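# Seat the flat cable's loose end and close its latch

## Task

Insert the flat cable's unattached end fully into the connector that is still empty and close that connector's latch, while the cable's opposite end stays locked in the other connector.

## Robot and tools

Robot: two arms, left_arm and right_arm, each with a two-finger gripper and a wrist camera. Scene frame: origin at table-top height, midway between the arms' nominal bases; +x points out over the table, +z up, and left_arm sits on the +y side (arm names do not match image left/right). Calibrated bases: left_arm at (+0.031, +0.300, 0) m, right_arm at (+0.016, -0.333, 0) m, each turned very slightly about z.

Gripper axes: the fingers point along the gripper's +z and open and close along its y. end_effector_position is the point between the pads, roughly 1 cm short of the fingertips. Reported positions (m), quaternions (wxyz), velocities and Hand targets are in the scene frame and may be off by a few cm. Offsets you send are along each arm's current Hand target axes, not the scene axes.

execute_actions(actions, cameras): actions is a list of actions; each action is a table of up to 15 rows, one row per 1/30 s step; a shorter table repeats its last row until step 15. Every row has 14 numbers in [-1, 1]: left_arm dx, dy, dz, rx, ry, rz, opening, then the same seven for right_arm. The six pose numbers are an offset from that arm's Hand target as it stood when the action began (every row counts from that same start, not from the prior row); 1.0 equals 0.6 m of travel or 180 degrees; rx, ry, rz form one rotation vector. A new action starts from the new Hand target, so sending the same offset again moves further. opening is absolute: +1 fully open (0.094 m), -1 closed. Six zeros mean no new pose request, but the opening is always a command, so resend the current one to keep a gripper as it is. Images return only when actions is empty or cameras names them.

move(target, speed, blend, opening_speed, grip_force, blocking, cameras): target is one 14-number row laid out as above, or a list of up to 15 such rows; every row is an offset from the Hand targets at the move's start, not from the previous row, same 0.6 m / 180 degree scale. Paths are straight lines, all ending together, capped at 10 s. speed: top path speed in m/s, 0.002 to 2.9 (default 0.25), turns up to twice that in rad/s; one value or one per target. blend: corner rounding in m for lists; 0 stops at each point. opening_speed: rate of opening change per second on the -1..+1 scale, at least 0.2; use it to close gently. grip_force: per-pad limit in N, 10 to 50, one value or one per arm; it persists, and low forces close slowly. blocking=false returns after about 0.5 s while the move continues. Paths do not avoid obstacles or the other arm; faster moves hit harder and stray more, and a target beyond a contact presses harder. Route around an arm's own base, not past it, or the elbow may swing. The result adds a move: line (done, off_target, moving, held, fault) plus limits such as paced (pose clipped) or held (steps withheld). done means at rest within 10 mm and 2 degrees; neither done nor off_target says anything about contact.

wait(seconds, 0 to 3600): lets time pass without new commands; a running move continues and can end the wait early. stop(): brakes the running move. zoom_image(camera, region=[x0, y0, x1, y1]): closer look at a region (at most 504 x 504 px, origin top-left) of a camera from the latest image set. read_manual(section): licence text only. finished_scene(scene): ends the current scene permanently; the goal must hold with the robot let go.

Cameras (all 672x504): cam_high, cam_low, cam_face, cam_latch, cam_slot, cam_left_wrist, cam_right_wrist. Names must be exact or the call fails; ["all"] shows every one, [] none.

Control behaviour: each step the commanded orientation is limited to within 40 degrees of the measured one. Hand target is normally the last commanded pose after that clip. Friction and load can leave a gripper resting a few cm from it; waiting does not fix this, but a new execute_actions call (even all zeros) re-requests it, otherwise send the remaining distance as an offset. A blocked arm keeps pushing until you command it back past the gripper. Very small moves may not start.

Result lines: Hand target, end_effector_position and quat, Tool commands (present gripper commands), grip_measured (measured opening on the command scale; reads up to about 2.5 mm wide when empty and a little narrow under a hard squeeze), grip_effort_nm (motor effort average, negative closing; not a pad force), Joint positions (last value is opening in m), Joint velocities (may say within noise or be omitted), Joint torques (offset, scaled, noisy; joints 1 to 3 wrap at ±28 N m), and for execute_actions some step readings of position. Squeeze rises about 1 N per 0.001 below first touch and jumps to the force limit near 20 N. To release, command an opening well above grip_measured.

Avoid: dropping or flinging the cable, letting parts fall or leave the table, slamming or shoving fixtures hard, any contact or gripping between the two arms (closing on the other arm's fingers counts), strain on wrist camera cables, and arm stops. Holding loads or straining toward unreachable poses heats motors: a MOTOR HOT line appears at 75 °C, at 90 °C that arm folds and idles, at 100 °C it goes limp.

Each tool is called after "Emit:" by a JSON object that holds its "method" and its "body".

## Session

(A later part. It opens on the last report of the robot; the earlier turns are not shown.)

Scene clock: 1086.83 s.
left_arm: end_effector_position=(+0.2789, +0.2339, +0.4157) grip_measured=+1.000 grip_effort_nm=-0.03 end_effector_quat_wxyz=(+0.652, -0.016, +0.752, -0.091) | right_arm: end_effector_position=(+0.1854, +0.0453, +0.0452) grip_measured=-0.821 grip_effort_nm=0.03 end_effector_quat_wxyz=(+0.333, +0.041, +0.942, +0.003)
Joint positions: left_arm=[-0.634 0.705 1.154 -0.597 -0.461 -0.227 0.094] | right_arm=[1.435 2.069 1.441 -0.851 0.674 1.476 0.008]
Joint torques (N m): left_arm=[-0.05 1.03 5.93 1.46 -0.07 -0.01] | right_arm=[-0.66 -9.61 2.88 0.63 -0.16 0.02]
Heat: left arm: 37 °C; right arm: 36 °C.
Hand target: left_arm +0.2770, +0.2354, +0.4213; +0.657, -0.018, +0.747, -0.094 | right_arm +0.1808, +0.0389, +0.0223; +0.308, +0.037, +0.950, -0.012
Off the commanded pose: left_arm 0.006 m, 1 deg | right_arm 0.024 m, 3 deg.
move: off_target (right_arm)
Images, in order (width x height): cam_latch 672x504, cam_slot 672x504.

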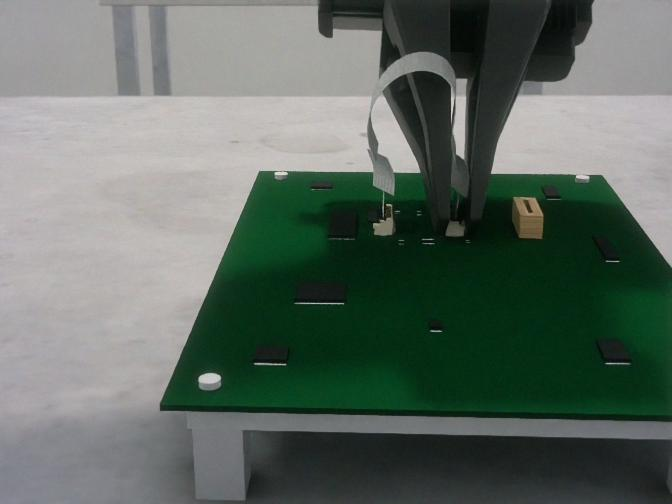

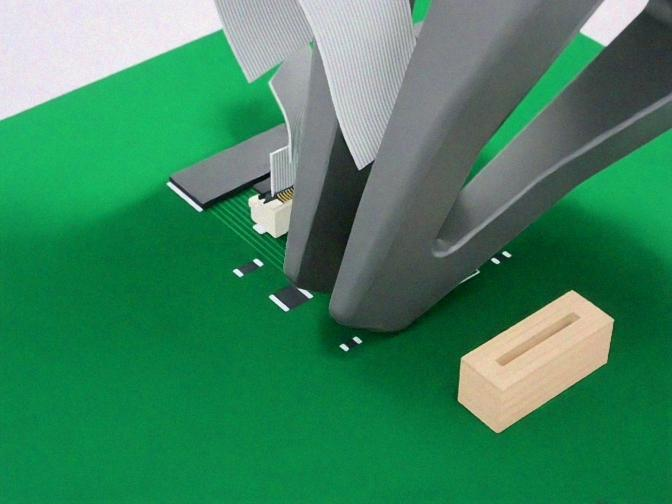

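Emit:
{"method": "move", "body": {"target": [[0,0,0,0,0,0,1,-0.01,0.01,-0.01,0,0,0,-0.65],[0,0,0,0,0,0,1,-0.06,0.012,-0.076,0,0,0,-0.4]], "speed": 0.03, "cameras": ["cam_slot","cam_latch"]}}

Emit:
{"method": "zoom_image", "body": {"camera": "cam_slot", "region": [340, 190, 490, 310]}}

Emit:
{"method": "zoom_image", "body": {"camera": "cam_latch", "region": [420, 190, 490, 245]}}

Scene clock: 1093.00 s.
left_arm: end_effector_position=(+0.2789, +0.2339, +0.4157) grip_measured=+1.000 grip_effort_nm=-0.04 end_effector_quat_wxyz=(+0.652, -0.016, +0.752, -0.091) | right_arm: end_effector_position=(+0.1773, +0.0396, +0.0625) grip_measured=-0.403 grip_effort_nm=0.08 end_effector_quat_wxyz=(+0.299, +0.031, +0.954, -0.028)
Joint positions: left_arm=[-0.634 0.705 1.154 -0.597 -0.461 -0.227 0.094] | right_arm=[1.429 2.069 1.547 -1.029 0.609 1.475 0.028]
Joint torques (N m): left_arm=[-0.03 1.05 5.93 1.47 -0.08 0] | right_arm=[-0.59 -14.3 7.28 0.14 0.43 -0.04]
Heat: left arm: 37 °C; right arm: 36 °C.
Hand target: left_arm +0.2770, +0.2354, +0.4213; +0.657, -0.018, +0.747, -0.094 | right_arm +0.1836, +0.0458, +0.0803; +0.308, +0.037, +0.950, -0.012
Off the commanded pose: left_arm 0.006 m, 1 deg | right_arm 0.020 m, 2 deg.
move: off_target (right_arm); target 2's new opening was sent with right_arm's hand 0.019 m and 2 deg from that target
Images, in order (width x height): cam_latch 672x504, cam_slot 672x504.

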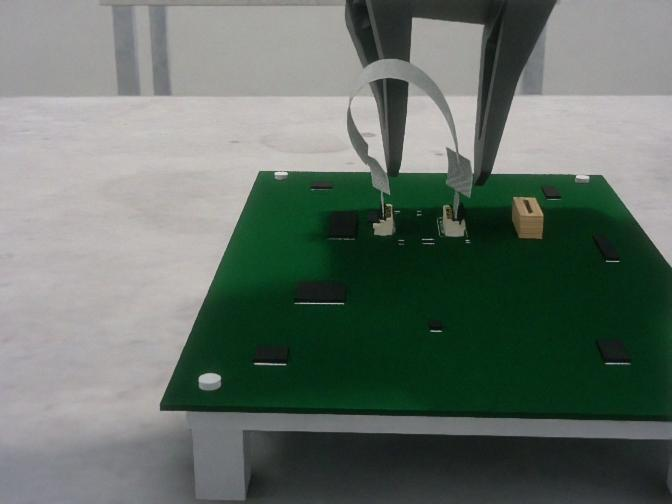

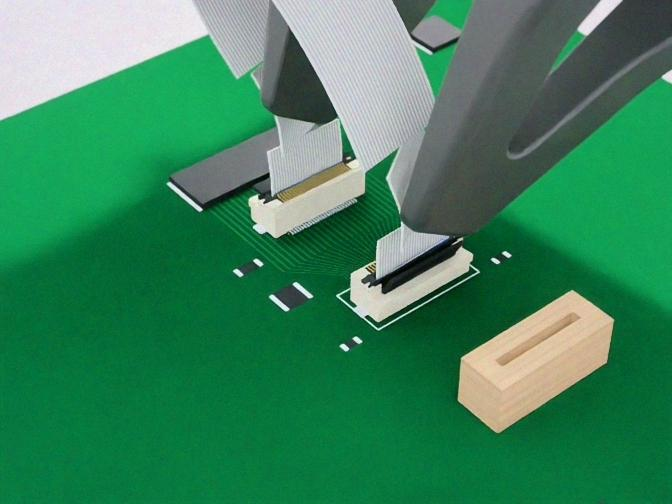

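Scaled by 3.360.

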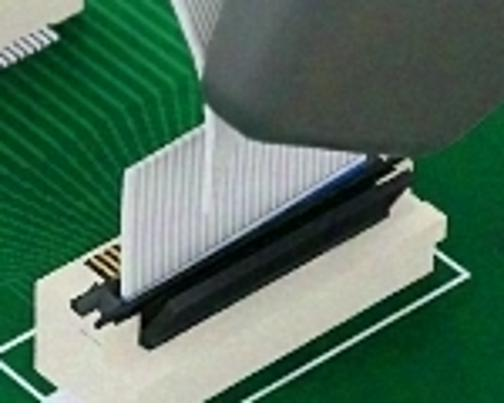

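Scaled by 7.200.

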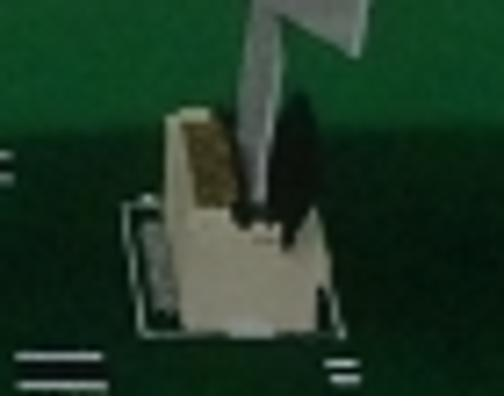

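Emit:
{"method": "move", "body": {"target": [[0,0,0,0,0,0,1,0.012,-0.018,0.017,0,0,0,-0.78],[0,0,0,0,0,0,1,0.0284,-0.02,0.0413,0,0,0,-0.78],[0,0,0,0,0,0,1,0.0384,-0.028,0.0555,0,0,0,-0.78]], "speed": 0.03, "cameras": ["cam_slot","cam_latch"]}}

Emit:
{"method": "zoom_image", "body": {"camera": "cam_slot", "region": [340, 190, 490, 310]}}

Emit:
{"method": "zoom_image", "body": {"camera": "cam_latch", "region": [420, 190, 490, 245]}}

Scene clock: 1101.97 s.
left_arm: end_effector_position=(+0.2789, +0.2339, +0.4157) grip_measured=+1.000 grip_effort_nm=-0.03 end_effector_quat_wxyz=(+0.652, -0.016, +0.752, -0.091) | right_arm: end_effector_position=(+0.1800, +0.0407, +0.0500) grip_measured=-0.778 grip_effort_nm=-0.15 end_effector_quat_wxyz=(+0.311, +0.040, +0.950, +0.007)
Joint positions: left_arm=[-0.634 0.705 1.154 -0.597 -0.461 -0.227 0.094] | right_arm=[1.429 2.033 1.43 -0.871 0.626 1.47 0.01]
Joint torques (N m): left_arm=[-0.08 1.02 5.91 1.46 -0.06 -0.01] | right_arm=[-1.29 -11.54 2.51 0.53 0.27 -0.1]
Heat: left arm: 37 °C; right arm: 38 °C.
Hand target: left_arm +0.2770, +0.2354, +0.4213; +0.657, -0.018, +0.747, -0.094 | right_arm +0.1832, +0.0291, +0.0398; +0.308, +0.037, +0.950, -0.012
Off the commanded pose: left_arm 0.006 m, 1 deg | right_arm 0.016 m, 2 deg.
move: off_target (right_arm)
Images, in order (width x height): cam_latch 672x504, cam_slot 672x504.

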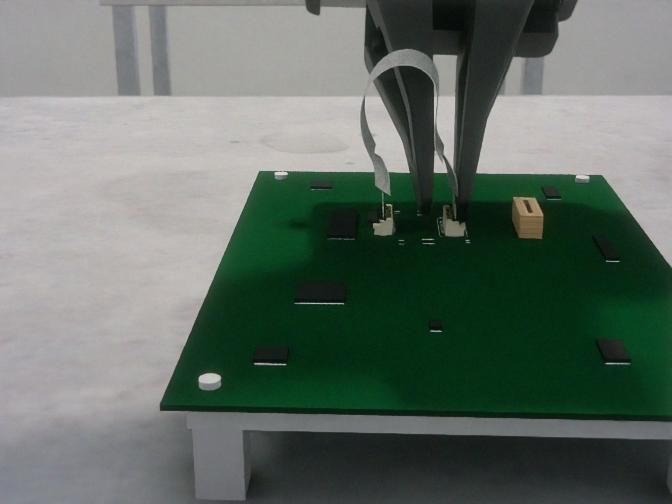

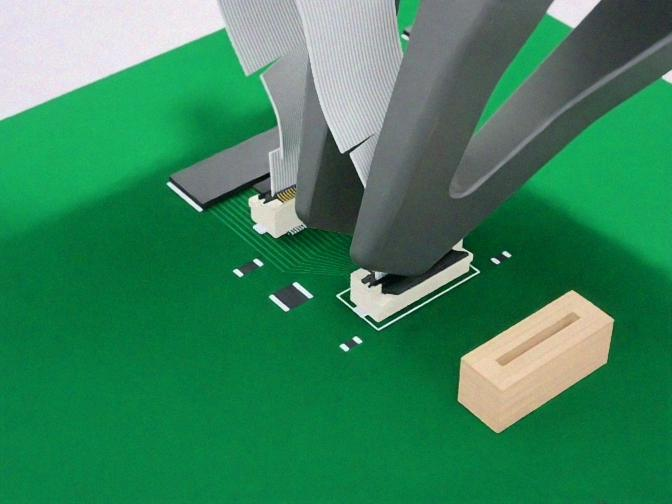

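Scaled by 3.360.

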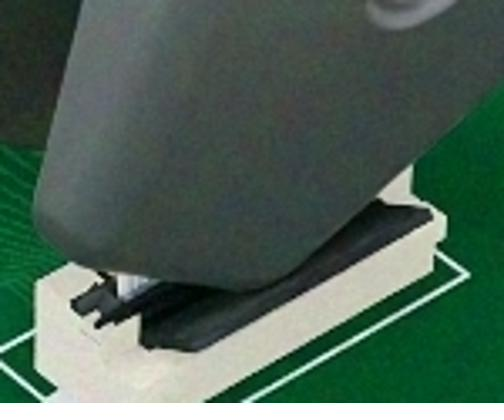

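Scaled by 7.200.

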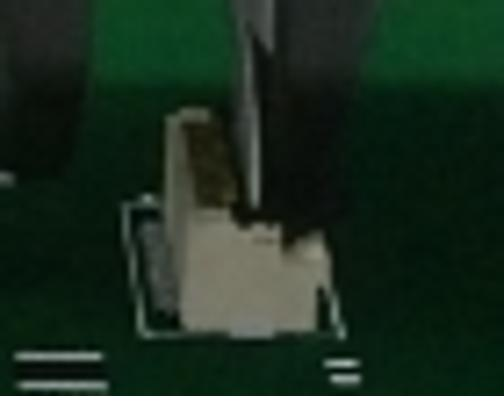

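Emit:
{"method": "move", "body": {"target": [0,0,0,0,0,0,1,-0.003,0.025,-0.006,0,0,0,-0.78], "speed": 0.02, "cameras": ["cam_slot","cam_latch"]}}

Emit:
{"method": "zoom_image", "body": {"camera": "cam_slot", "region": [340, 190, 490, 310]}}

Emit:
{"method": "zoom_image", "body": {"camera": "cam_latch", "region": [420, 190, 490, 245]}}

Scene clock: 1106.70 s.
left_arm: end_effector_position=(+0.2789, +0.2339, +0.4157) grip_measured=+1.000 grip_effort_nm=-0.03 end_effector_quat_wxyz=(+0.652, -0.016, +0.752, -0.091) | right_arm: end_effector_position=(+0.1800, +0.0416, +0.0511) grip_measured=-0.778 grip_effort_nm=-0.15 end_effector_quat_wxyz=(+0.309, +0.037, +0.950, -0.003)
Joint positions: left_arm=[-0.634 0.705 1.154 -0.597 -0.461 -0.227 0.094] | right_arm=[1.429 2.049 1.461 -0.906 0.625 1.47 0.01]
Joint torques (N m): left_arm=[-0.06 1.07 5.93 1.46 -0.06 -0.01] | right_arm=[-0.81 -9.03 6.35 0.36 0.3 -0.02]
Heat: left arm: 37 °C; right arm: 38 °C.
Hand target: left_arm +0.2770, +0.2354, +0.4213; +0.657, -0.018, +0.747, -0.094 | right_arm +0.1837, +0.0441, +0.0439; +0.308, +0.037, +0.950, -0.011
Off the commanded pose: left_arm 0.006 m, 1 deg | right_arm 0.009 m, 1 deg.
move: done
Images, in order (width x height): cam_latch 672x504, cam_slot 672x504.

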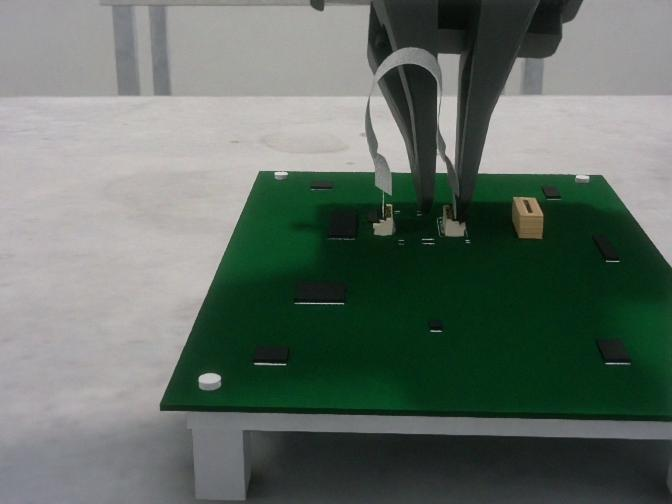

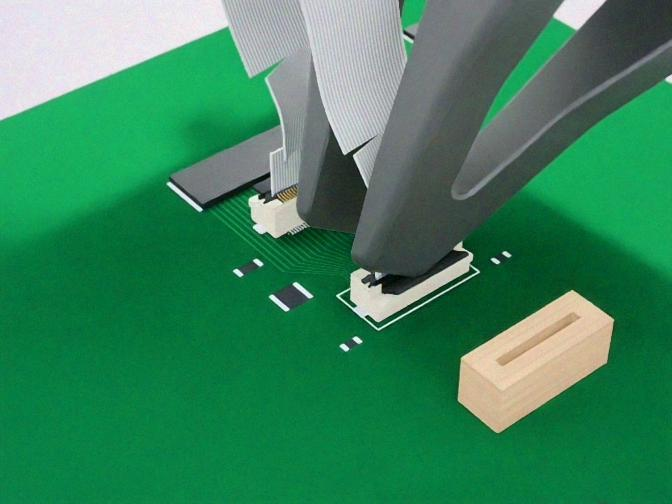

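Scaled by 3.360.

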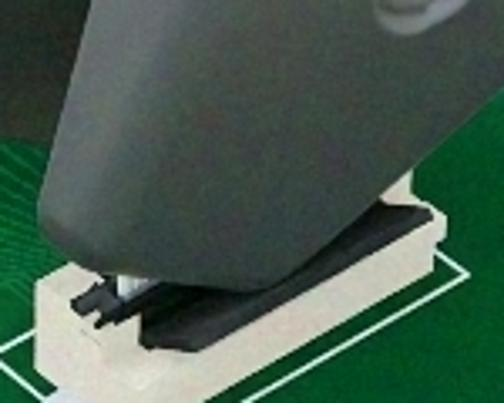

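Scaled by 7.200.

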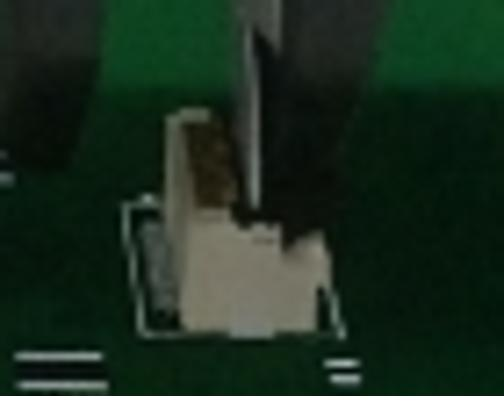

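Continue +y with slight down.

Emit:
{"method": "move", "body": {"target": [0,0,0,0,0,0,1,0.0035,0.01,0.003,0,0,0,-0.78], "speed": 0.02}}

Emit:
{"method": "move", "body": {"target": [0,0,0,0,0,0,1,0.005,0.007,0.0055,0,0,0,-0.78], "speed": 0.02, "cameras": ["cam_slot","cam_latch"]}}

Emit:
{"method": "zoom_image", "body": {"camera": "cam_slot", "region": [340, 190, 490, 310]}}

Emit:
{"method": "zoom_image", "body": {"camera": "cam_latch", "region": [420, 190, 490, 245]}}

Scene clock: 1111.77 s.
left_arm: end_effector_position=(+0.2789, +0.2339, +0.4157) grip_measured=+1.000 grip_effort_nm=-0.03 end_effector_quat_wxyz=(+0.652, -0.016, +0.752, -0.091) | right_arm: end_effector_position=(+0.1812, +0.0463, +0.0463) grip_measured=-0.778 grip_effort_nm=-0.14 end_effector_quat_wxyz=(+0.310, +0.035, +0.950, -0.008)
Joint positions: left_arm=[-0.634 0.705 1.154 -0.597 -0.461 -0.227 0.094] | right_arm=[1.429 2.082 1.49 -0.914 0.628 1.47 0.01]
Joint torques (N m): left_arm=[-0.02 1.01 5.93 1.47 -0.06 -0.01] | right_arm=[-0.54 -9.95 6.38 0.35 0.25 0.02]
Heat: left arm: 37 °C; right arm: 37 °C.
Hand target: left_arm +0.2770, +0.2354, +0.4213; +0.657, -0.018, +0.747, -0.094 | right_arm +0.1835, +0.0501, +0.0411; +0.308, +0.037, +0.950, -0.012
Off the commanded pose: left_arm 0.006 m, 1 deg | right_arm 0.007 m, 0 deg.
move: done

Scene clock: 1112.50 s.
left_arm: end_effector_position=(+0.2789, +0.2339, +0.4157) grip_measured=+1.000 grip_effort_nm=-0.03 end_effector_quat_wxyz=(+0.652, -0.016, +0.752, -0.091) | right_arm: end_effector_position=(+0.1813, +0.0468, +0.0461) grip_measured=-0.778 grip_effort_nm=-0.13 end_effector_quat_wxyz=(+0.310, +0.034, +0.950, -0.013)
Joint positions: left_arm=[-0.634 0.705 1.154 -0.597 -0.461 -0.227 0.094] | right_arm=[1.429 2.091 1.504 -0.928 0.629 1.47 0.01]
Joint torques (N m): left_arm=[-0.05 1.05 5.93 1.45 -0.06 -0.02] | right_arm=[-0.14 -9.03 6.61 0.59 0.27 0.09]
Heat: left arm: 37 °C; right arm: 37 °C.
Hand target: left_arm +0.2770, +0.2354, +0.4213; +0.657, -0.018, +0.747, -0.094 | right_arm +0.1834, +0.0544, +0.0367; +0.308, +0.037, +0.950, -0.012
Off the commanded pose: left_arm 0.006 m, 1 deg | right_arm 0.012 m, 0 deg.
move: off_target (right_arm)
Images, in order (width x height): cam_latch 672x504, cam_slot 672x504.

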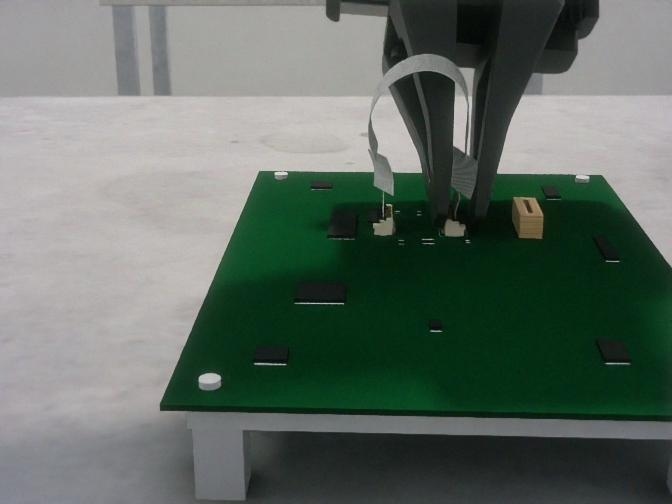

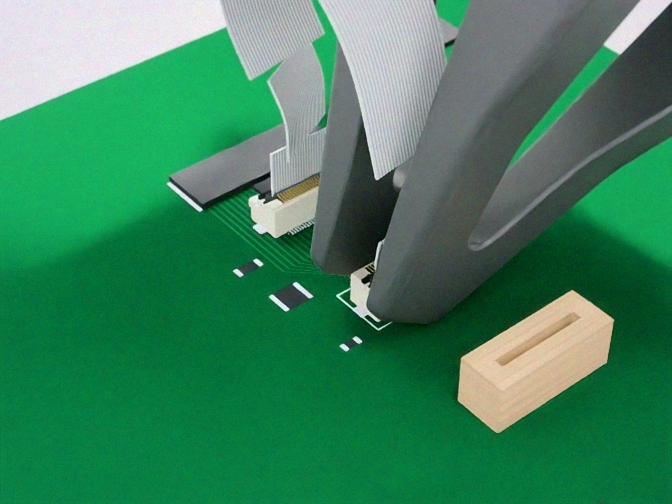

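Scaled by 3.360.

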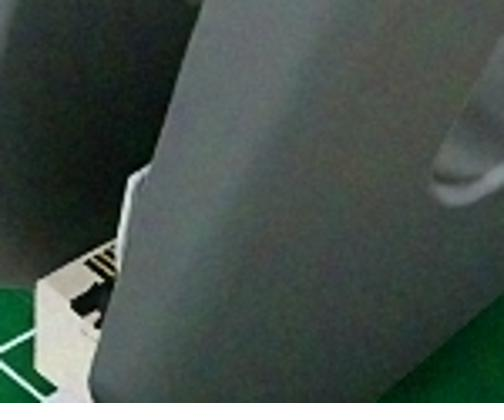

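Scaled by 7.200.

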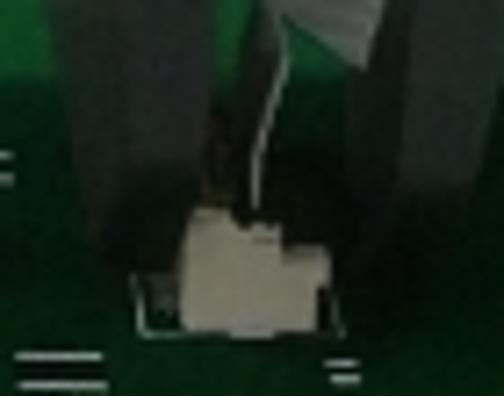

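Emit:
{"method": "move", "body": {"target": [[0,0,0,0,0,0,1,0.0,-0.006,0.0,0,0,0,-0.4],[0,0,0,0,0,0,1,-0.034,0.0,-0.046,0,0,0,-0.4],[0,0,0,0,0,0,1,-0.06,0.0,-0.08,0,0,0,-0.4]], "speed": 0.03, "cameras": ["cam_slot","cam_latch","cam_face"]}}

Emit:
{"method": "zoom_image", "body": {"camera": "cam_slot", "region": [340, 190, 490, 310]}}

Emit:
{"method": "zoom_image", "body": {"camera": "cam_latch", "region": [420, 190, 490, 245]}}

Scene clock: 1121.10 s.
left_arm: end_effector_position=(+0.2789, +0.2339, +0.4157) grip_measured=+1.000 grip_effort_nm=-0.03 end_effector_quat_wxyz=(+0.652, -0.016, +0.752, -0.091) | right_arm: end_effector_position=(+0.1789, +0.0480, +0.0776) grip_measured=-0.402 grip_effort_nm=0.08 end_effector_quat_wxyz=(+0.299, +0.027, +0.953, -0.031)
Joint positions: left_arm=[-0.634 0.705 1.154 -0.597 -0.461 -0.227 0.094] | right_arm=[1.429 2.091 1.643 -1.107 0.611 1.47 0.028]
Joint torques (N m): left_arm=[-0.03 1.05 5.89 1.48 -0.07 0] | right_arm=[-0.4 -14.86 7.56 0.13 0.41 0.01]
Heat: left arm: 37 °C; right arm: 37 °C.
Hand target: left_arm +0.2770, +0.2354, +0.4213; +0.657, -0.018, +0.747, -0.094 | right_arm +0.1843, +0.0542, +0.0967; +0.308, +0.037, +0.951, -0.012
Off the commanded pose: left_arm 0.006 m, 1 deg | right_arm 0.021 m, 3 deg.
move: off_target (right_arm)
Images, in order (width x height): cam_face 672x504, cam_latch 672x504, cam_slot 672x504.

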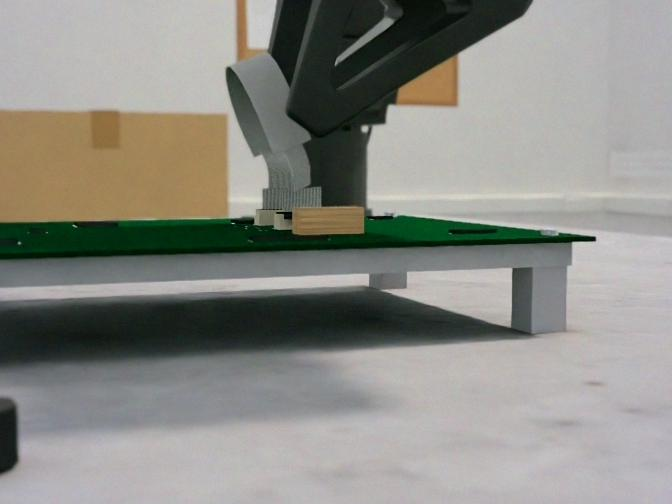

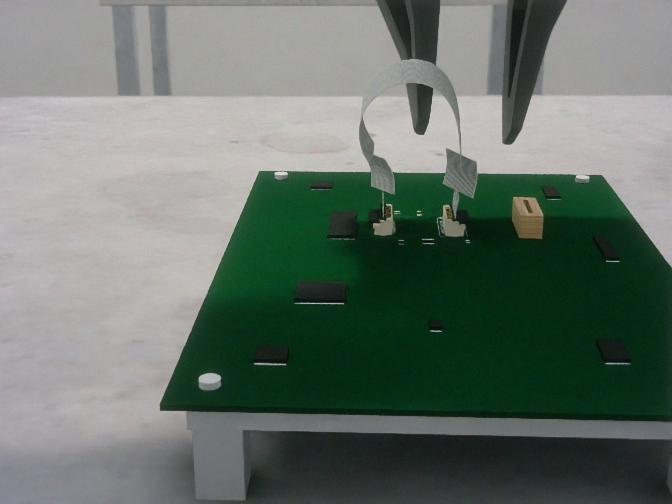

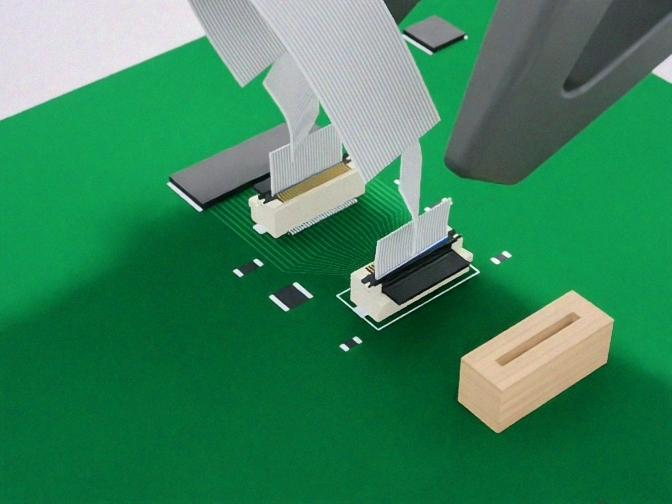

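Scaled by 3.360.

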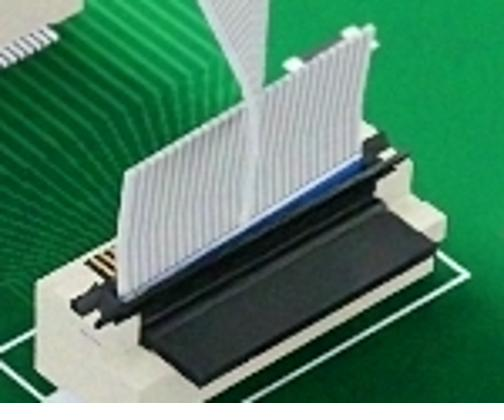

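Scaled by 7.200.

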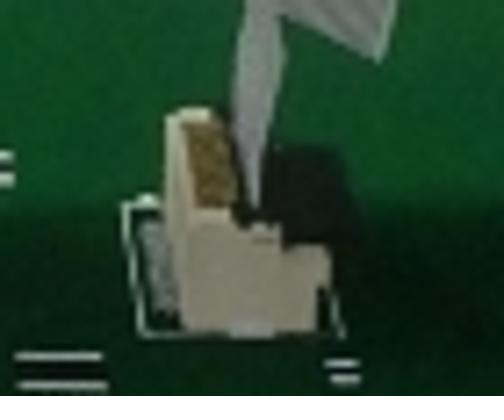

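Emit:
{"method": "move", "body": {"target": [[0,0,0,0,0,0,1,0.012,-0.02,0.012,0,0,0,-0.4],[0,0,0,0,0,0,1,0.0465,-0.0203,0.0583,0,0,0,-0.4],[0,0,0,0,0,0,1,0.0465,-0.0203,0.0583,0,0,0,-1],[0,0,0,0,0,0,1,0.066,-0.021,0.086,0,0,0,-1]], "speed": 0.03, "cameras": ["cam_slot","cam_latch"]}}

Emit:
{"method": "zoom_image", "body": {"camera": "cam_slot", "region": [340, 190, 490, 310]}}

Emit:
{"method": "zoom_image", "body": {"camera": "cam_latch", "region": [420, 190, 490, 245]}}

Scene clock: 1132.37 s.
left_arm: end_effector_position=(+0.2789, +0.2339, +0.4157) grip_measured=+1.000 grip_effort_nm=-0.03 end_effector_quat_wxyz=(+0.652, -0.016, +0.752, -0.091) | right_arm: end_effector_position=(+0.1785, +0.0456, +0.0487) grip_measured=-0.917 grip_effort_nm=-1.06 end_effector_quat_wxyz=(+0.315, +0.030, +0.948, -0.009)
Joint positions: left_arm=[-0.634 0.705 1.154 -0.597 -0.461 -0.227 0.094] | right_arm=[1.439 2.075 1.485 -0.919 0.64 1.47 0.004]
Joint torques (N m): left_arm=[-0.05 1.03 5.93 1.47 -0.06 -0.01] | right_arm=[-1.35 -10.7 2.24 0.88 0.16 0.07]
Heat: left arm: 37 °C; right arm: 38 °C.
Hand target: left_arm +0.2770, +0.2354, +0.4213; +0.657, -0.018, +0.747, -0.094 | right_arm +0.1816, +0.0418, +0.0317; +0.308, +0.037, +0.950, -0.012
Off the commanded pose: left_arm 0.006 m, 1 deg | right_arm 0.018 m, 1 deg.
move: off_target (right_arm)
Images, in order (width x height): cam_latch 672x504, cam_slot 672x504.

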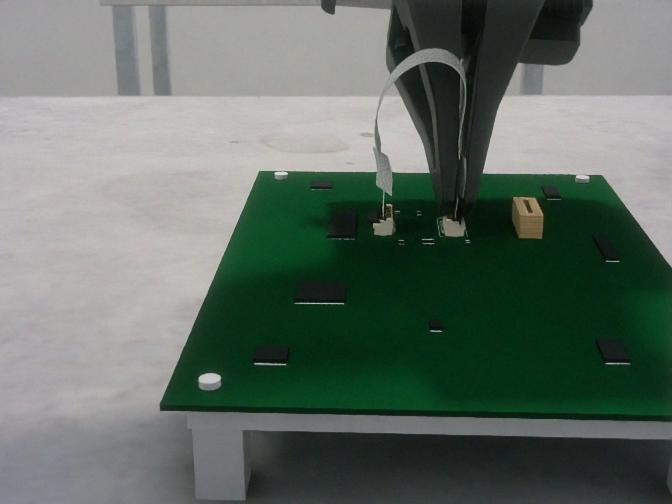

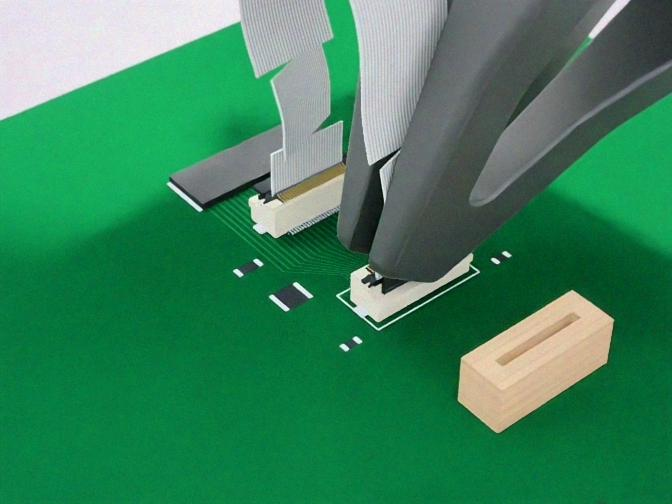

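Scaled by 3.360.

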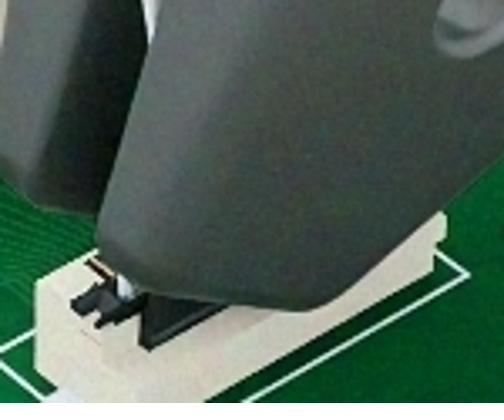

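Scaled by 7.200.

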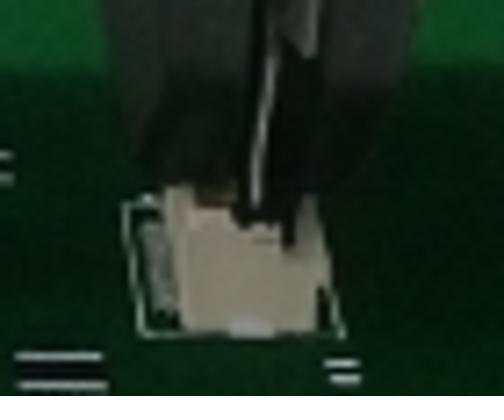

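Emit:
{"method": "move", "body": {"target": [[0,0,0,0,0,0,1,0.0,0.0,0.0,0,0,0,-0.5],[0,0,0,0,0,0,1,-0.052,0.004,-0.071,0,0,0,-0.4]], "speed": 0.03}}

Scene clock: 1138.53 s.
left_arm: end_effector_position=(+0.2789, +0.2339, +0.4157) grip_measured=+1.000 grip_effort_nm=-0.03 end_effector_quat_wxyz=(+0.652, -0.016, +0.752, -0.091) | right_arm: end_effector_position=(+0.1764, +0.0370, +0.0601) grip_measured=-0.403 grip_effort_nm=0.09 end_effector_quat_wxyz=(+0.299, +0.024, +0.953, -0.037)
Joint positions: left_arm=[-0.634 0.705 1.154 -0.597 -0.461 -0.227 0.094] | right_arm=[1.431 2.076 1.548 -1.041 0.613 1.47 0.028]
Joint torques (N m): left_arm=[-0.05 1.03 5.86 1.47 -0.07 -0.03] | right_arm=[-0.69 -16.42 7.3 0.06 0.4 0.04]
Heat: left arm: 37 °C; right arm: 37 °C.
Hand target: left_arm +0.2770, +0.2354, +0.4213; +0.657, -0.018, +0.747, -0.094 | right_arm +0.1821, +0.0441, +0.0844; +0.308, +0.037, +0.950, -0.012
Off the commanded pose: left_arm 0.006 m, 1 deg | right_arm 0.026 m, 3 deg.
move: off_target (right_arm); target 2's new opening was sent with right_arm's hand 0.026 m and 3 deg from that target

Emit:
{"method": "move", "body": {"target": [[0,0,0,0,0,0,1,-0.0098,0.004,-0.0135,0,0,0,-0.4],[0,0,0,0,0,0,1,0.0125,0.0025,0.0165,0,0,0,-0.4]], "speed": 0.03}}

Scene clock: 1142.40 s.
left_arm: end_effector_position=(+0.2789, +0.2339, +0.4157) grip_measured=+1.000 grip_effort_nm=-0.03 end_effector_quat_wxyz=(+0.652, -0.016, +0.752, -0.091) | right_arm: end_effector_position=(+0.1780, +0.0480, +0.0671) grip_measured=-0.402 grip_effort_nm=0.09 end_effector_quat_wxyz=(+0.301, +0.031, +0.953, -0.017)
Joint positions: left_arm=[-0.634 0.705 1.154 -0.597 -0.461 -0.227 0.094] | right_arm=[1.431 2.076 1.576 -1.027 0.612 1.47 0.028]
Joint torques (N m): left_arm=[-0.06 1.02 5.91 1.46 -0.07 0] | right_arm=[-0.53 -14.27 3.92 0.4 0.41 0.11]
Heat: left arm: 37 °C; right arm: 37 °C.
Hand target: left_arm +0.2770, +0.2354, +0.4213; +0.657, -0.018, +0.747, -0.094 | right_arm +0.1819, +0.0456, +0.0720; +0.308, +0.037, +0.950, -0.012
Off the commanded pose: left_arm 0.006 m, 1 deg | right_arm 0.007 m, 1 deg.
move: done

Down ~6 mm, y −2.5, x −2, close, then push.

Emit:
{"method": "move", "body": {"target": [[0,0,0,0,0,0,1,0.0085,-0.006,0.0068,0,0,0,-0.4],[0,0,0,0,0,0,1,0.0085,-0.006,0.0068,0,0,0,-1]], "speed": 0.03}}

Emit:
{"method": "move", "body": {"target": [0,0,0,0,0,0,1,0.035,-0.004,0.048,0,0,0,-1], "speed": 0.03, "cameras": ["cam_slot","cam_latch"]}}

Emit:
{"method": "zoom_image", "body": {"camera": "cam_slot", "region": [340, 190, 490, 310]}}

Scene clock: 1147.90 s.
left_arm: end_effector_position=(+0.2789, +0.2339, +0.4157) grip_measured=+1.000 grip_effort_nm=-0.03 end_effector_quat_wxyz=(+0.652, -0.016, +0.752, -0.091) | right_arm: end_effector_position=(+0.1778, +0.0466, +0.0584) grip_measured=-0.978 grip_effort_nm=-0.89 end_effector_quat_wxyz=(+0.302, +0.031, +0.953, -0.015)
Joint positions: left_arm=[-0.634 0.705 1.154 -0.597 -0.461 -0.227 0.094] | right_arm=[1.431 2.076 1.54 -0.986 0.613 1.47 0.001]
Joint torques (N m): left_arm=[-0.06 1.05 5.89 1.45 -0.07 -0.02] | right_arm=[-0.17 -14.95 3.86 0.3 0.41 0.12]
Heat: left arm: 37 °C; right arm: 37 °C.
Hand target: left_arm +0.2770, +0.2354, +0.4213; +0.657, -0.018, +0.747, -0.094 | right_arm +0.1799, +0.0422, +0.0657; +0.308, +0.037, +0.950, -0.012
Off the commanded pose: left_arm 0.006 m, 1 deg | right_arm 0.009 m, 1 deg.
move: done

Scene clock: 1149.50 s.
left_arm: end_effector_position=(+0.2789, +0.2339, +0.4157) grip_measured=+1.000 grip_effort_nm=-0.03 end_effector_quat_wxyz=(+0.652, -0.016, +0.752, -0.091) | right_arm: end_effector_position=(+0.1774, +0.0459, +0.0561) grip_measured=-0.980 grip_effort_nm=-1.06 end_effector_quat_wxyz=(+0.323, +0.029, +0.946, -0.001)
Joint positions: left_arm=[-0.634 0.705 1.154 -0.597 -0.461 -0.227 0.094] | right_arm=[1.448 2.054 1.475 -0.915 0.655 1.471 0.001]
Joint torques (N m): left_arm=[-0.06 1.05 5.93 1.46 -0.07 -0.02] | right_arm=[-1.73 -9.17 1.94 0.92 0.02 0.14]
Heat: left arm: 37 °C; right arm: 37 °C.
Hand target: left_arm +0.2770, +0.2354, +0.4213; +0.657, -0.018, +0.747, -0.094 | right_arm +0.1796, +0.0399, +0.0302; +0.308, +0.037, +0.950, -0.011
Off the commanded pose: left_arm 0.006 m, 1 deg | right_arm 0.027 m, 2 deg.
move: off_target (right_arm)
Images, in order (width x height): cam_latch 672x504, cam_slot 672x504.

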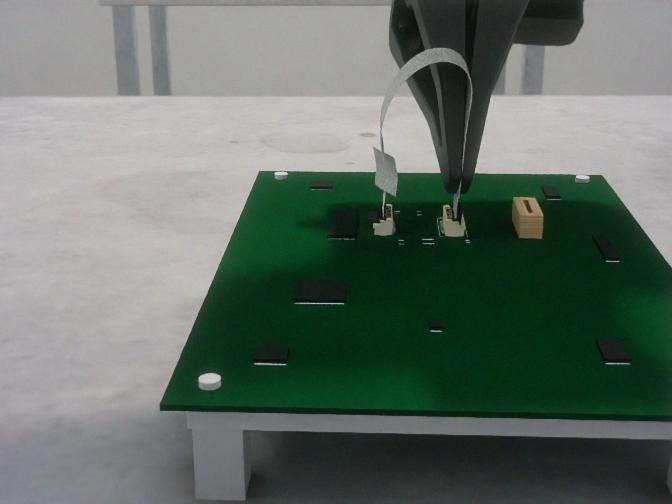

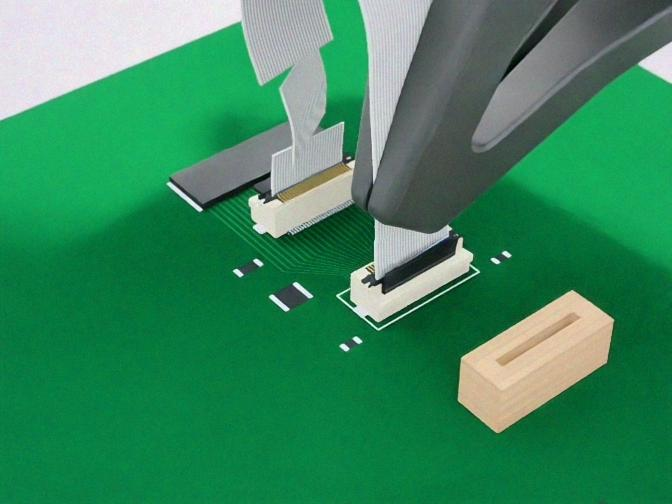

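Scaled by 3.360.

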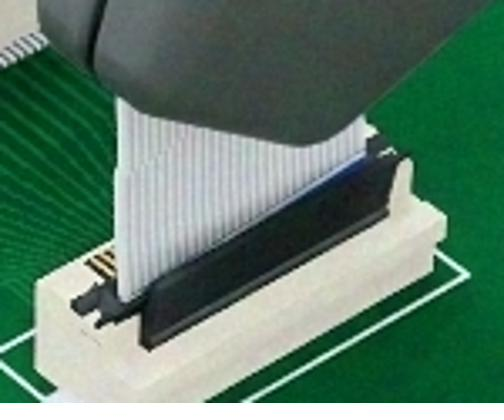

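Push more, shifting x slightly − to rotate.

Emit:
{"method": "move", "body": {"target": [0,0,0,0,0,0,1,0.018,-0.002,0.018,0,0,0,-1], "speed": 0.02, "cameras": ["cam_slot","cam_latch"]}}

Emit:
{"method": "zoom_image", "body": {"camera": "cam_slot", "region": [340, 190, 490, 310]}}

Scene clock: 1153.20 s.
left_arm: end_effector_position=(+0.2789, +0.2339, +0.4157) grip_measured=+1.000 grip_effort_nm=-0.03 end_effector_quat_wxyz=(+0.652, -0.016, +0.752, -0.091) | right_arm: end_effector_position=(+0.1768, +0.0458, +0.0550) grip_measured=-0.980 grip_effort_nm=-1.06 end_effector_quat_wxyz=(+0.339, +0.030, +0.940, +0.005)
Joint positions: left_arm=[-0.634 0.705 1.154 -0.597 -0.461 -0.227 0.094] | right_arm=[1.46 2.048 1.447 -0.882 0.686 1.481 0.001]
Joint torques (N m): left_arm=[-0.06 1.02 5.93 1.46 -0.06 -0.02] | right_arm=[-2.22 -7.04 1.47 1.08 -0.24 0.14]
Heat: left arm: 37 °C; right arm: 36 °C.
Hand target: left_arm +0.2770, +0.2354, +0.4213; +0.657, -0.018, +0.747, -0.094 | right_arm +0.1772, +0.0389, +0.0150; +0.308, +0.037, +0.950, -0.011
Off the commanded pose: left_arm 0.006 m, 1 deg | right_arm 0.041 m, 4 deg.
move: off_target (right_arm)
Images, in order (width x height): cam_latch 672x504, cam_slot 672x504.

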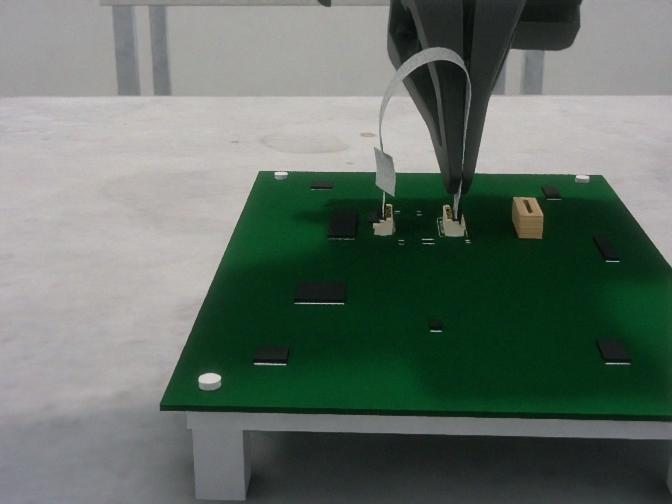

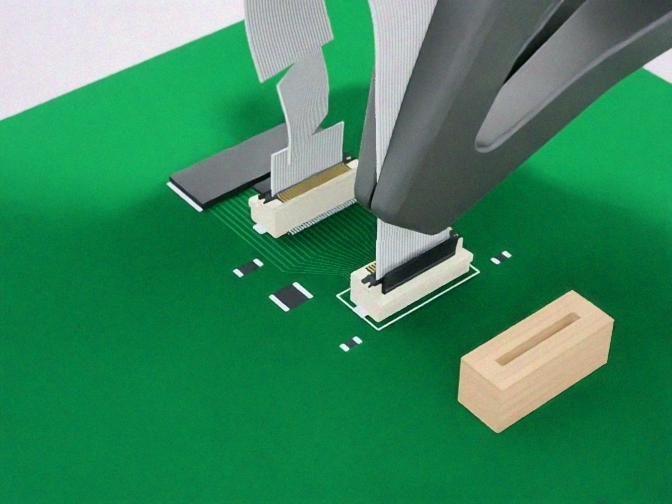

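Scaled by 3.360.

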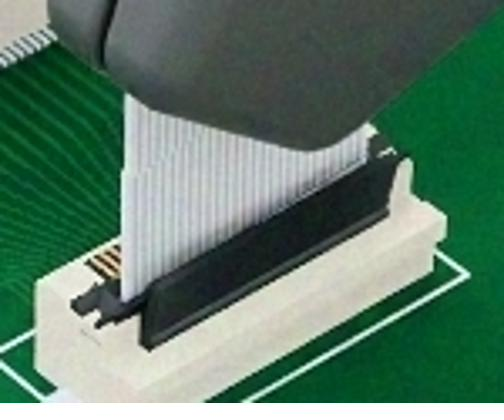

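Emit:
{"method": "move", "body": {"target": [[0,0,0,0,0,0,1,-0.0355,0.003,-0.043,0,0,0,-1],[0,0,0,0,0,0,1,-0.0355,0.003,-0.043,0,0,0,-0.78]], "speed": 0.03, "cameras": ["cam_slot"]}}

Emit:
{"method": "zoom_image", "body": {"camera": "cam_slot", "region": [340, 190, 490, 310]}}

Scene clock: 1157.97 s.
left_arm: end_effector_position=(+0.2789, +0.2339, +0.4157) grip_measured=+1.000 grip_effort_nm=-0.03 end_effector_quat_wxyz=(+0.652, -0.016, +0.752, -0.091) | right_arm: end_effector_position=(+0.1763, +0.0441, +0.0524) grip_measured=-0.783 grip_effort_nm=0.08 end_effector_quat_wxyz=(+0.311, +0.038, +0.949, +0.002)
Joint positions: left_arm=[-0.634 0.705 1.154 -0.597 -0.461 -0.227 0.094] | right_arm=[1.441 2.05 1.465 -0.908 0.629 1.484 0.01]
Joint torques (N m): left_arm=[-0.06 1.01 5.93 1.47 -0.07 -0.02] | right_arm=[-0.99 -10.71 5.38 0.21 0.25 -0.02]
Heat: left arm: 37 °C; right arm: 36 °C.
Hand target: left_arm +0.2770, +0.2354, +0.4213; +0.657, -0.018, +0.747, -0.094 | right_arm +0.1794, +0.0405, +0.0484; +0.308, +0.037, +0.950, -0.012
Off the commanded pose: left_arm 0.006 m, 1 deg | right_arm 0.006 m, 2 deg.
move: done; target 2's new opening was sent with right_arm's hand 0.010 m and 3 deg from that target

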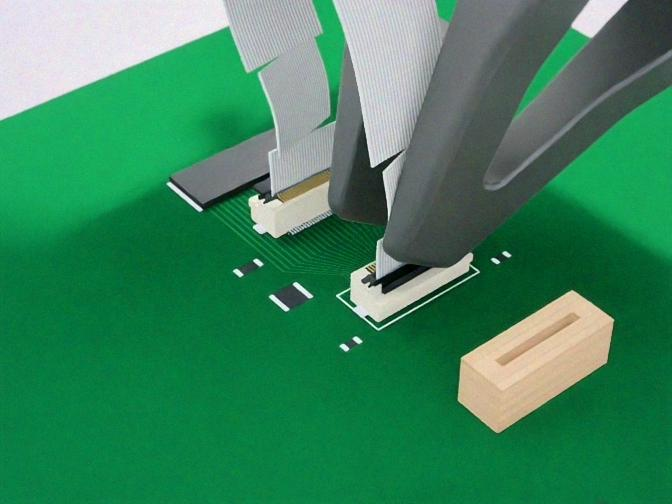

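Scaled by 3.360.

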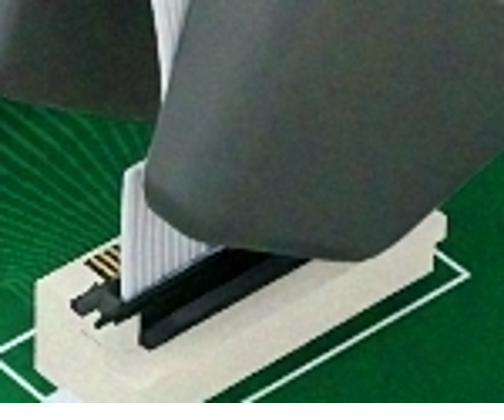

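Flap tilted out ~45°. Wedge: −y modest then down.

Emit:
{"method": "move", "body": {"target": [[0,0,0,0,0,0,1,-0.001,-0.016,0.0005,0,0,0,-0.78],[0,0,0,0,0,0,1,0.012,-0.022,0.0165,0,0,0,-0.78]], "speed": 0.03, "cameras": ["cam_slot"]}}

Emit:
{"method": "zoom_image", "body": {"camera": "cam_slot", "region": [340, 190, 490, 310]}}

Scene clock: 1161.90 s.
left_arm: end_effector_position=(+0.2789, +0.2339, +0.4157) grip_measured=+1.000 grip_effort_nm=-0.04 end_effector_quat_wxyz=(+0.652, -0.016, +0.752, -0.091) | right_arm: end_effector_position=(+0.1797, +0.0439, +0.0483) grip_measured=-0.782 grip_effort_nm=0.07 end_effector_quat_wxyz=(+0.323, +0.044, +0.945, +0.016)
Joint positions: left_arm=[-0.634 0.705 1.154 -0.597 -0.461 -0.227 0.094] | right_arm=[1.439 2.036 1.415 -0.838 0.65 1.484 0.01]
Joint torques (N m): left_arm=[-0.05 1.05 5.9 1.45 -0.06 -0.01] | right_arm=[-1.2 -11.99 2.35 0.23 0.07 -0.04]
Heat: left arm: 37 °C; right arm: 36 °C.
Hand target: left_arm +0.2770, +0.2354, +0.4213; +0.657, -0.018, +0.747, -0.094 | right_arm +0.1784, +0.0272, +0.0361; +0.308, +0.037, +0.950, -0.012
Off the commanded pose: left_arm 0.006 m, 1 deg | right_arm 0.021 m, 4 deg.
move: off_target (right_arm)

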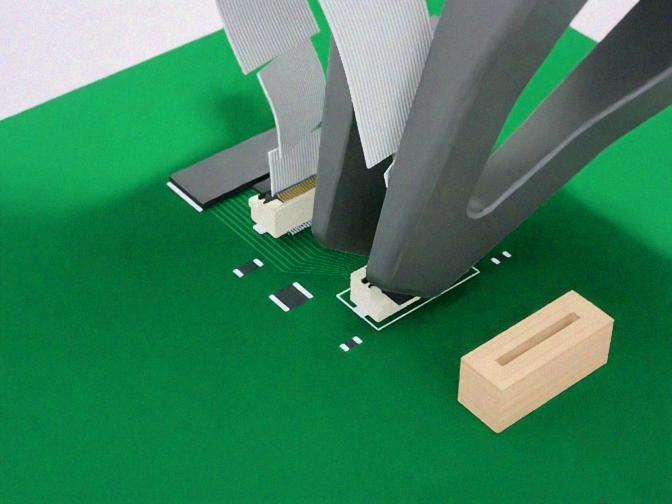

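Scaled by 3.360.

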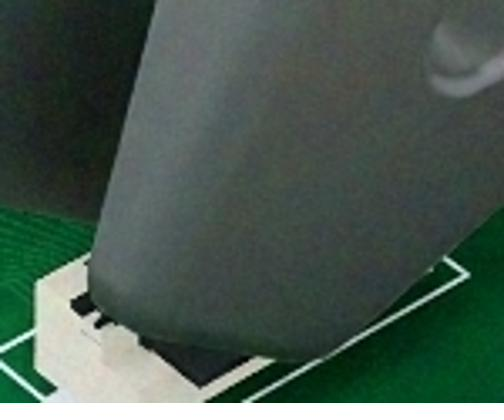

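Emit:
{"method": "move", "body": {"target": [[0,0,0,0,0,0,1,-0.002,0.022,-0.002,0,0,0,-0.78],[0,0,0,0,0,0,1,-0.05,0.028,-0.065,0,0,0,-0.6],[0,0,0,0,0,0,1,-0.07,0.028,-0.09,0,0,0,-0.4]], "speed": 0.03, "cameras": ["cam_slot","cam_latch"]}}

Emit:
{"method": "zoom_image", "body": {"camera": "cam_slot", "region": [340, 190, 490, 310]}}

Emit:
{"method": "zoom_image", "body": {"camera": "cam_latch", "region": [420, 190, 490, 245]}}

Scene clock: 1170.60 s.
left_arm: end_effector_position=(+0.2789, +0.2339, +0.4157) grip_measured=+1.000 grip_effort_nm=-0.03 end_effector_quat_wxyz=(+0.652, -0.016, +0.752, -0.091) | right_arm: end_effector_position=(+0.1750, +0.0386, +0.0862) grip_measured=-0.403 grip_effort_nm=0.08 end_effector_quat_wxyz=(+0.297, +0.031, +0.954, -0.027)
Joint positions: left_arm=[-0.634 0.705 1.154 -0.597 -0.461 -0.227 0.094] | right_arm=[1.433 2.042 1.607 -1.118 0.605 1.48 0.028]
Joint torques (N m): left_arm=[0.01 1.05 5.9 1.45 -0.06 0] | right_arm=[-0.7 -14.05 7.46 0.15 0.43 -0.06]
Heat: left arm: 37 °C; right arm: 36 °C.
Hand target: left_arm +0.2770, +0.2354, +0.4213; +0.657, -0.018, +0.747, -0.094 | right_arm +0.1819, +0.0438, +0.1045; +0.308, +0.037, +0.950, -0.012
Off the commanded pose: left_arm 0.006 m, 1 deg | right_arm 0.020 m, 2 deg.
move: off_target (right_arm); target 2's new opening was sent with right_arm's hand 0.015 m and 2 deg from that target; target 3's new opening was sent with right_arm's hand 0.020 m and 2 deg from that target
Images, in order (width x height): cam_latch 672x504, cam_slot 672x504.

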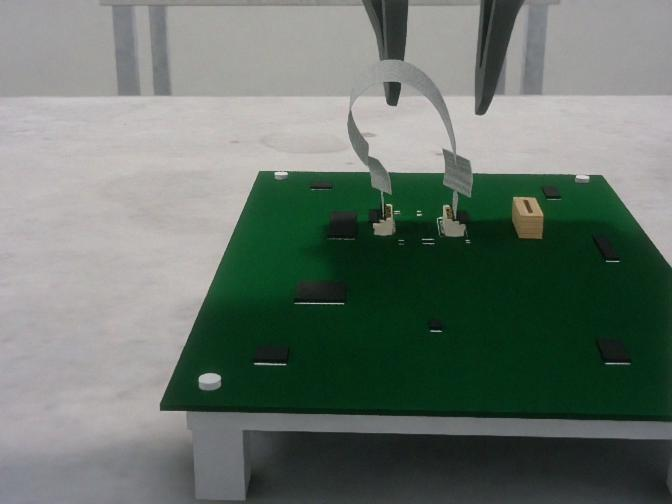

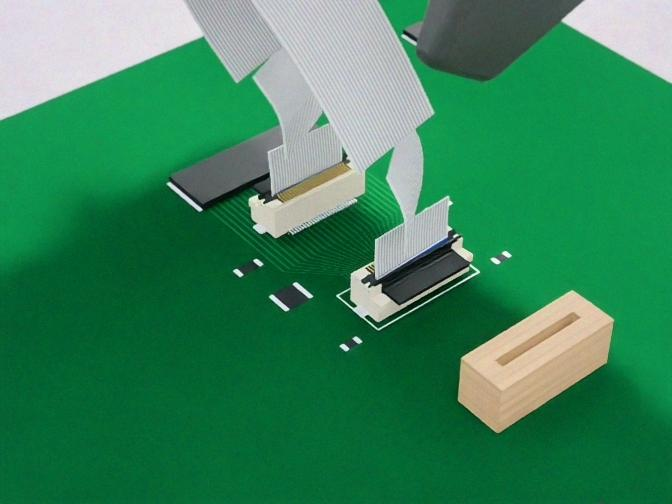

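Scaled by 3.360.

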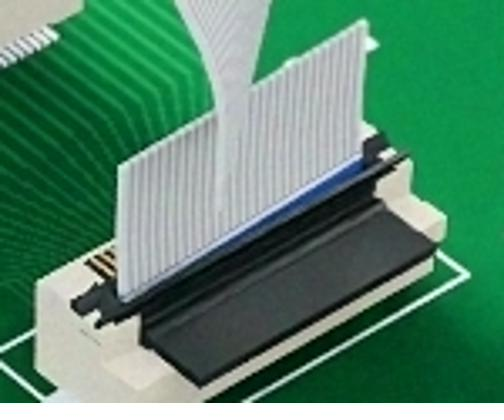

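Scaled by 7.200.

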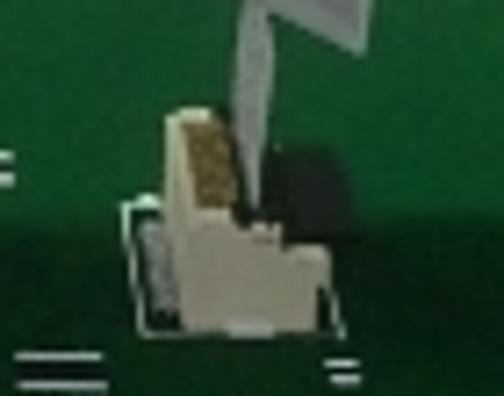

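Emit:
{"method": "move", "body": {"target": [0,0,0,0,0,0,1,0.0315,-0.003,0.038,0,0,0,-0.4], "speed": 0.03}}

Scene clock: 1175.63 s.
left_arm: end_effector_position=(+0.2789, +0.2339, +0.4157) grip_measured=+1.000 grip_effort_nm=-0.04 end_effector_quat_wxyz=(+0.652, -0.016, +0.752, -0.091) | right_arm: end_effector_position=(+0.1760, +0.0453, +0.0761) grip_measured=-0.402 grip_effort_nm=0.08 end_effector_quat_wxyz=(+0.299, +0.037, +0.954, -0.008)
Joint positions: left_arm=[-0.634 0.705 1.154 -0.597 -0.461 -0.227 0.094] | right_arm=[1.433 2.042 1.564 -1.033 0.605 1.48 0.028]
Joint torques (N m): left_arm=[-0.01 1.07 5.94 1.47 -0.06 -0.01] | right_arm=[-0.43 -12.19 3.93 0.44 0.5 0.01]
Heat: left arm: 37 °C; right arm: 36 °C.
Hand target: left_arm +0.2770, +0.2354, +0.4213; +0.657, -0.018, +0.747, -0.094 | right_arm +0.1798, +0.0422, +0.0749; +0.308, +0.037, +0.950, -0.012
Off the commanded pose: left_arm 0.006 m, 1 deg | right_arm 0.005 m, 1 deg.
move: done


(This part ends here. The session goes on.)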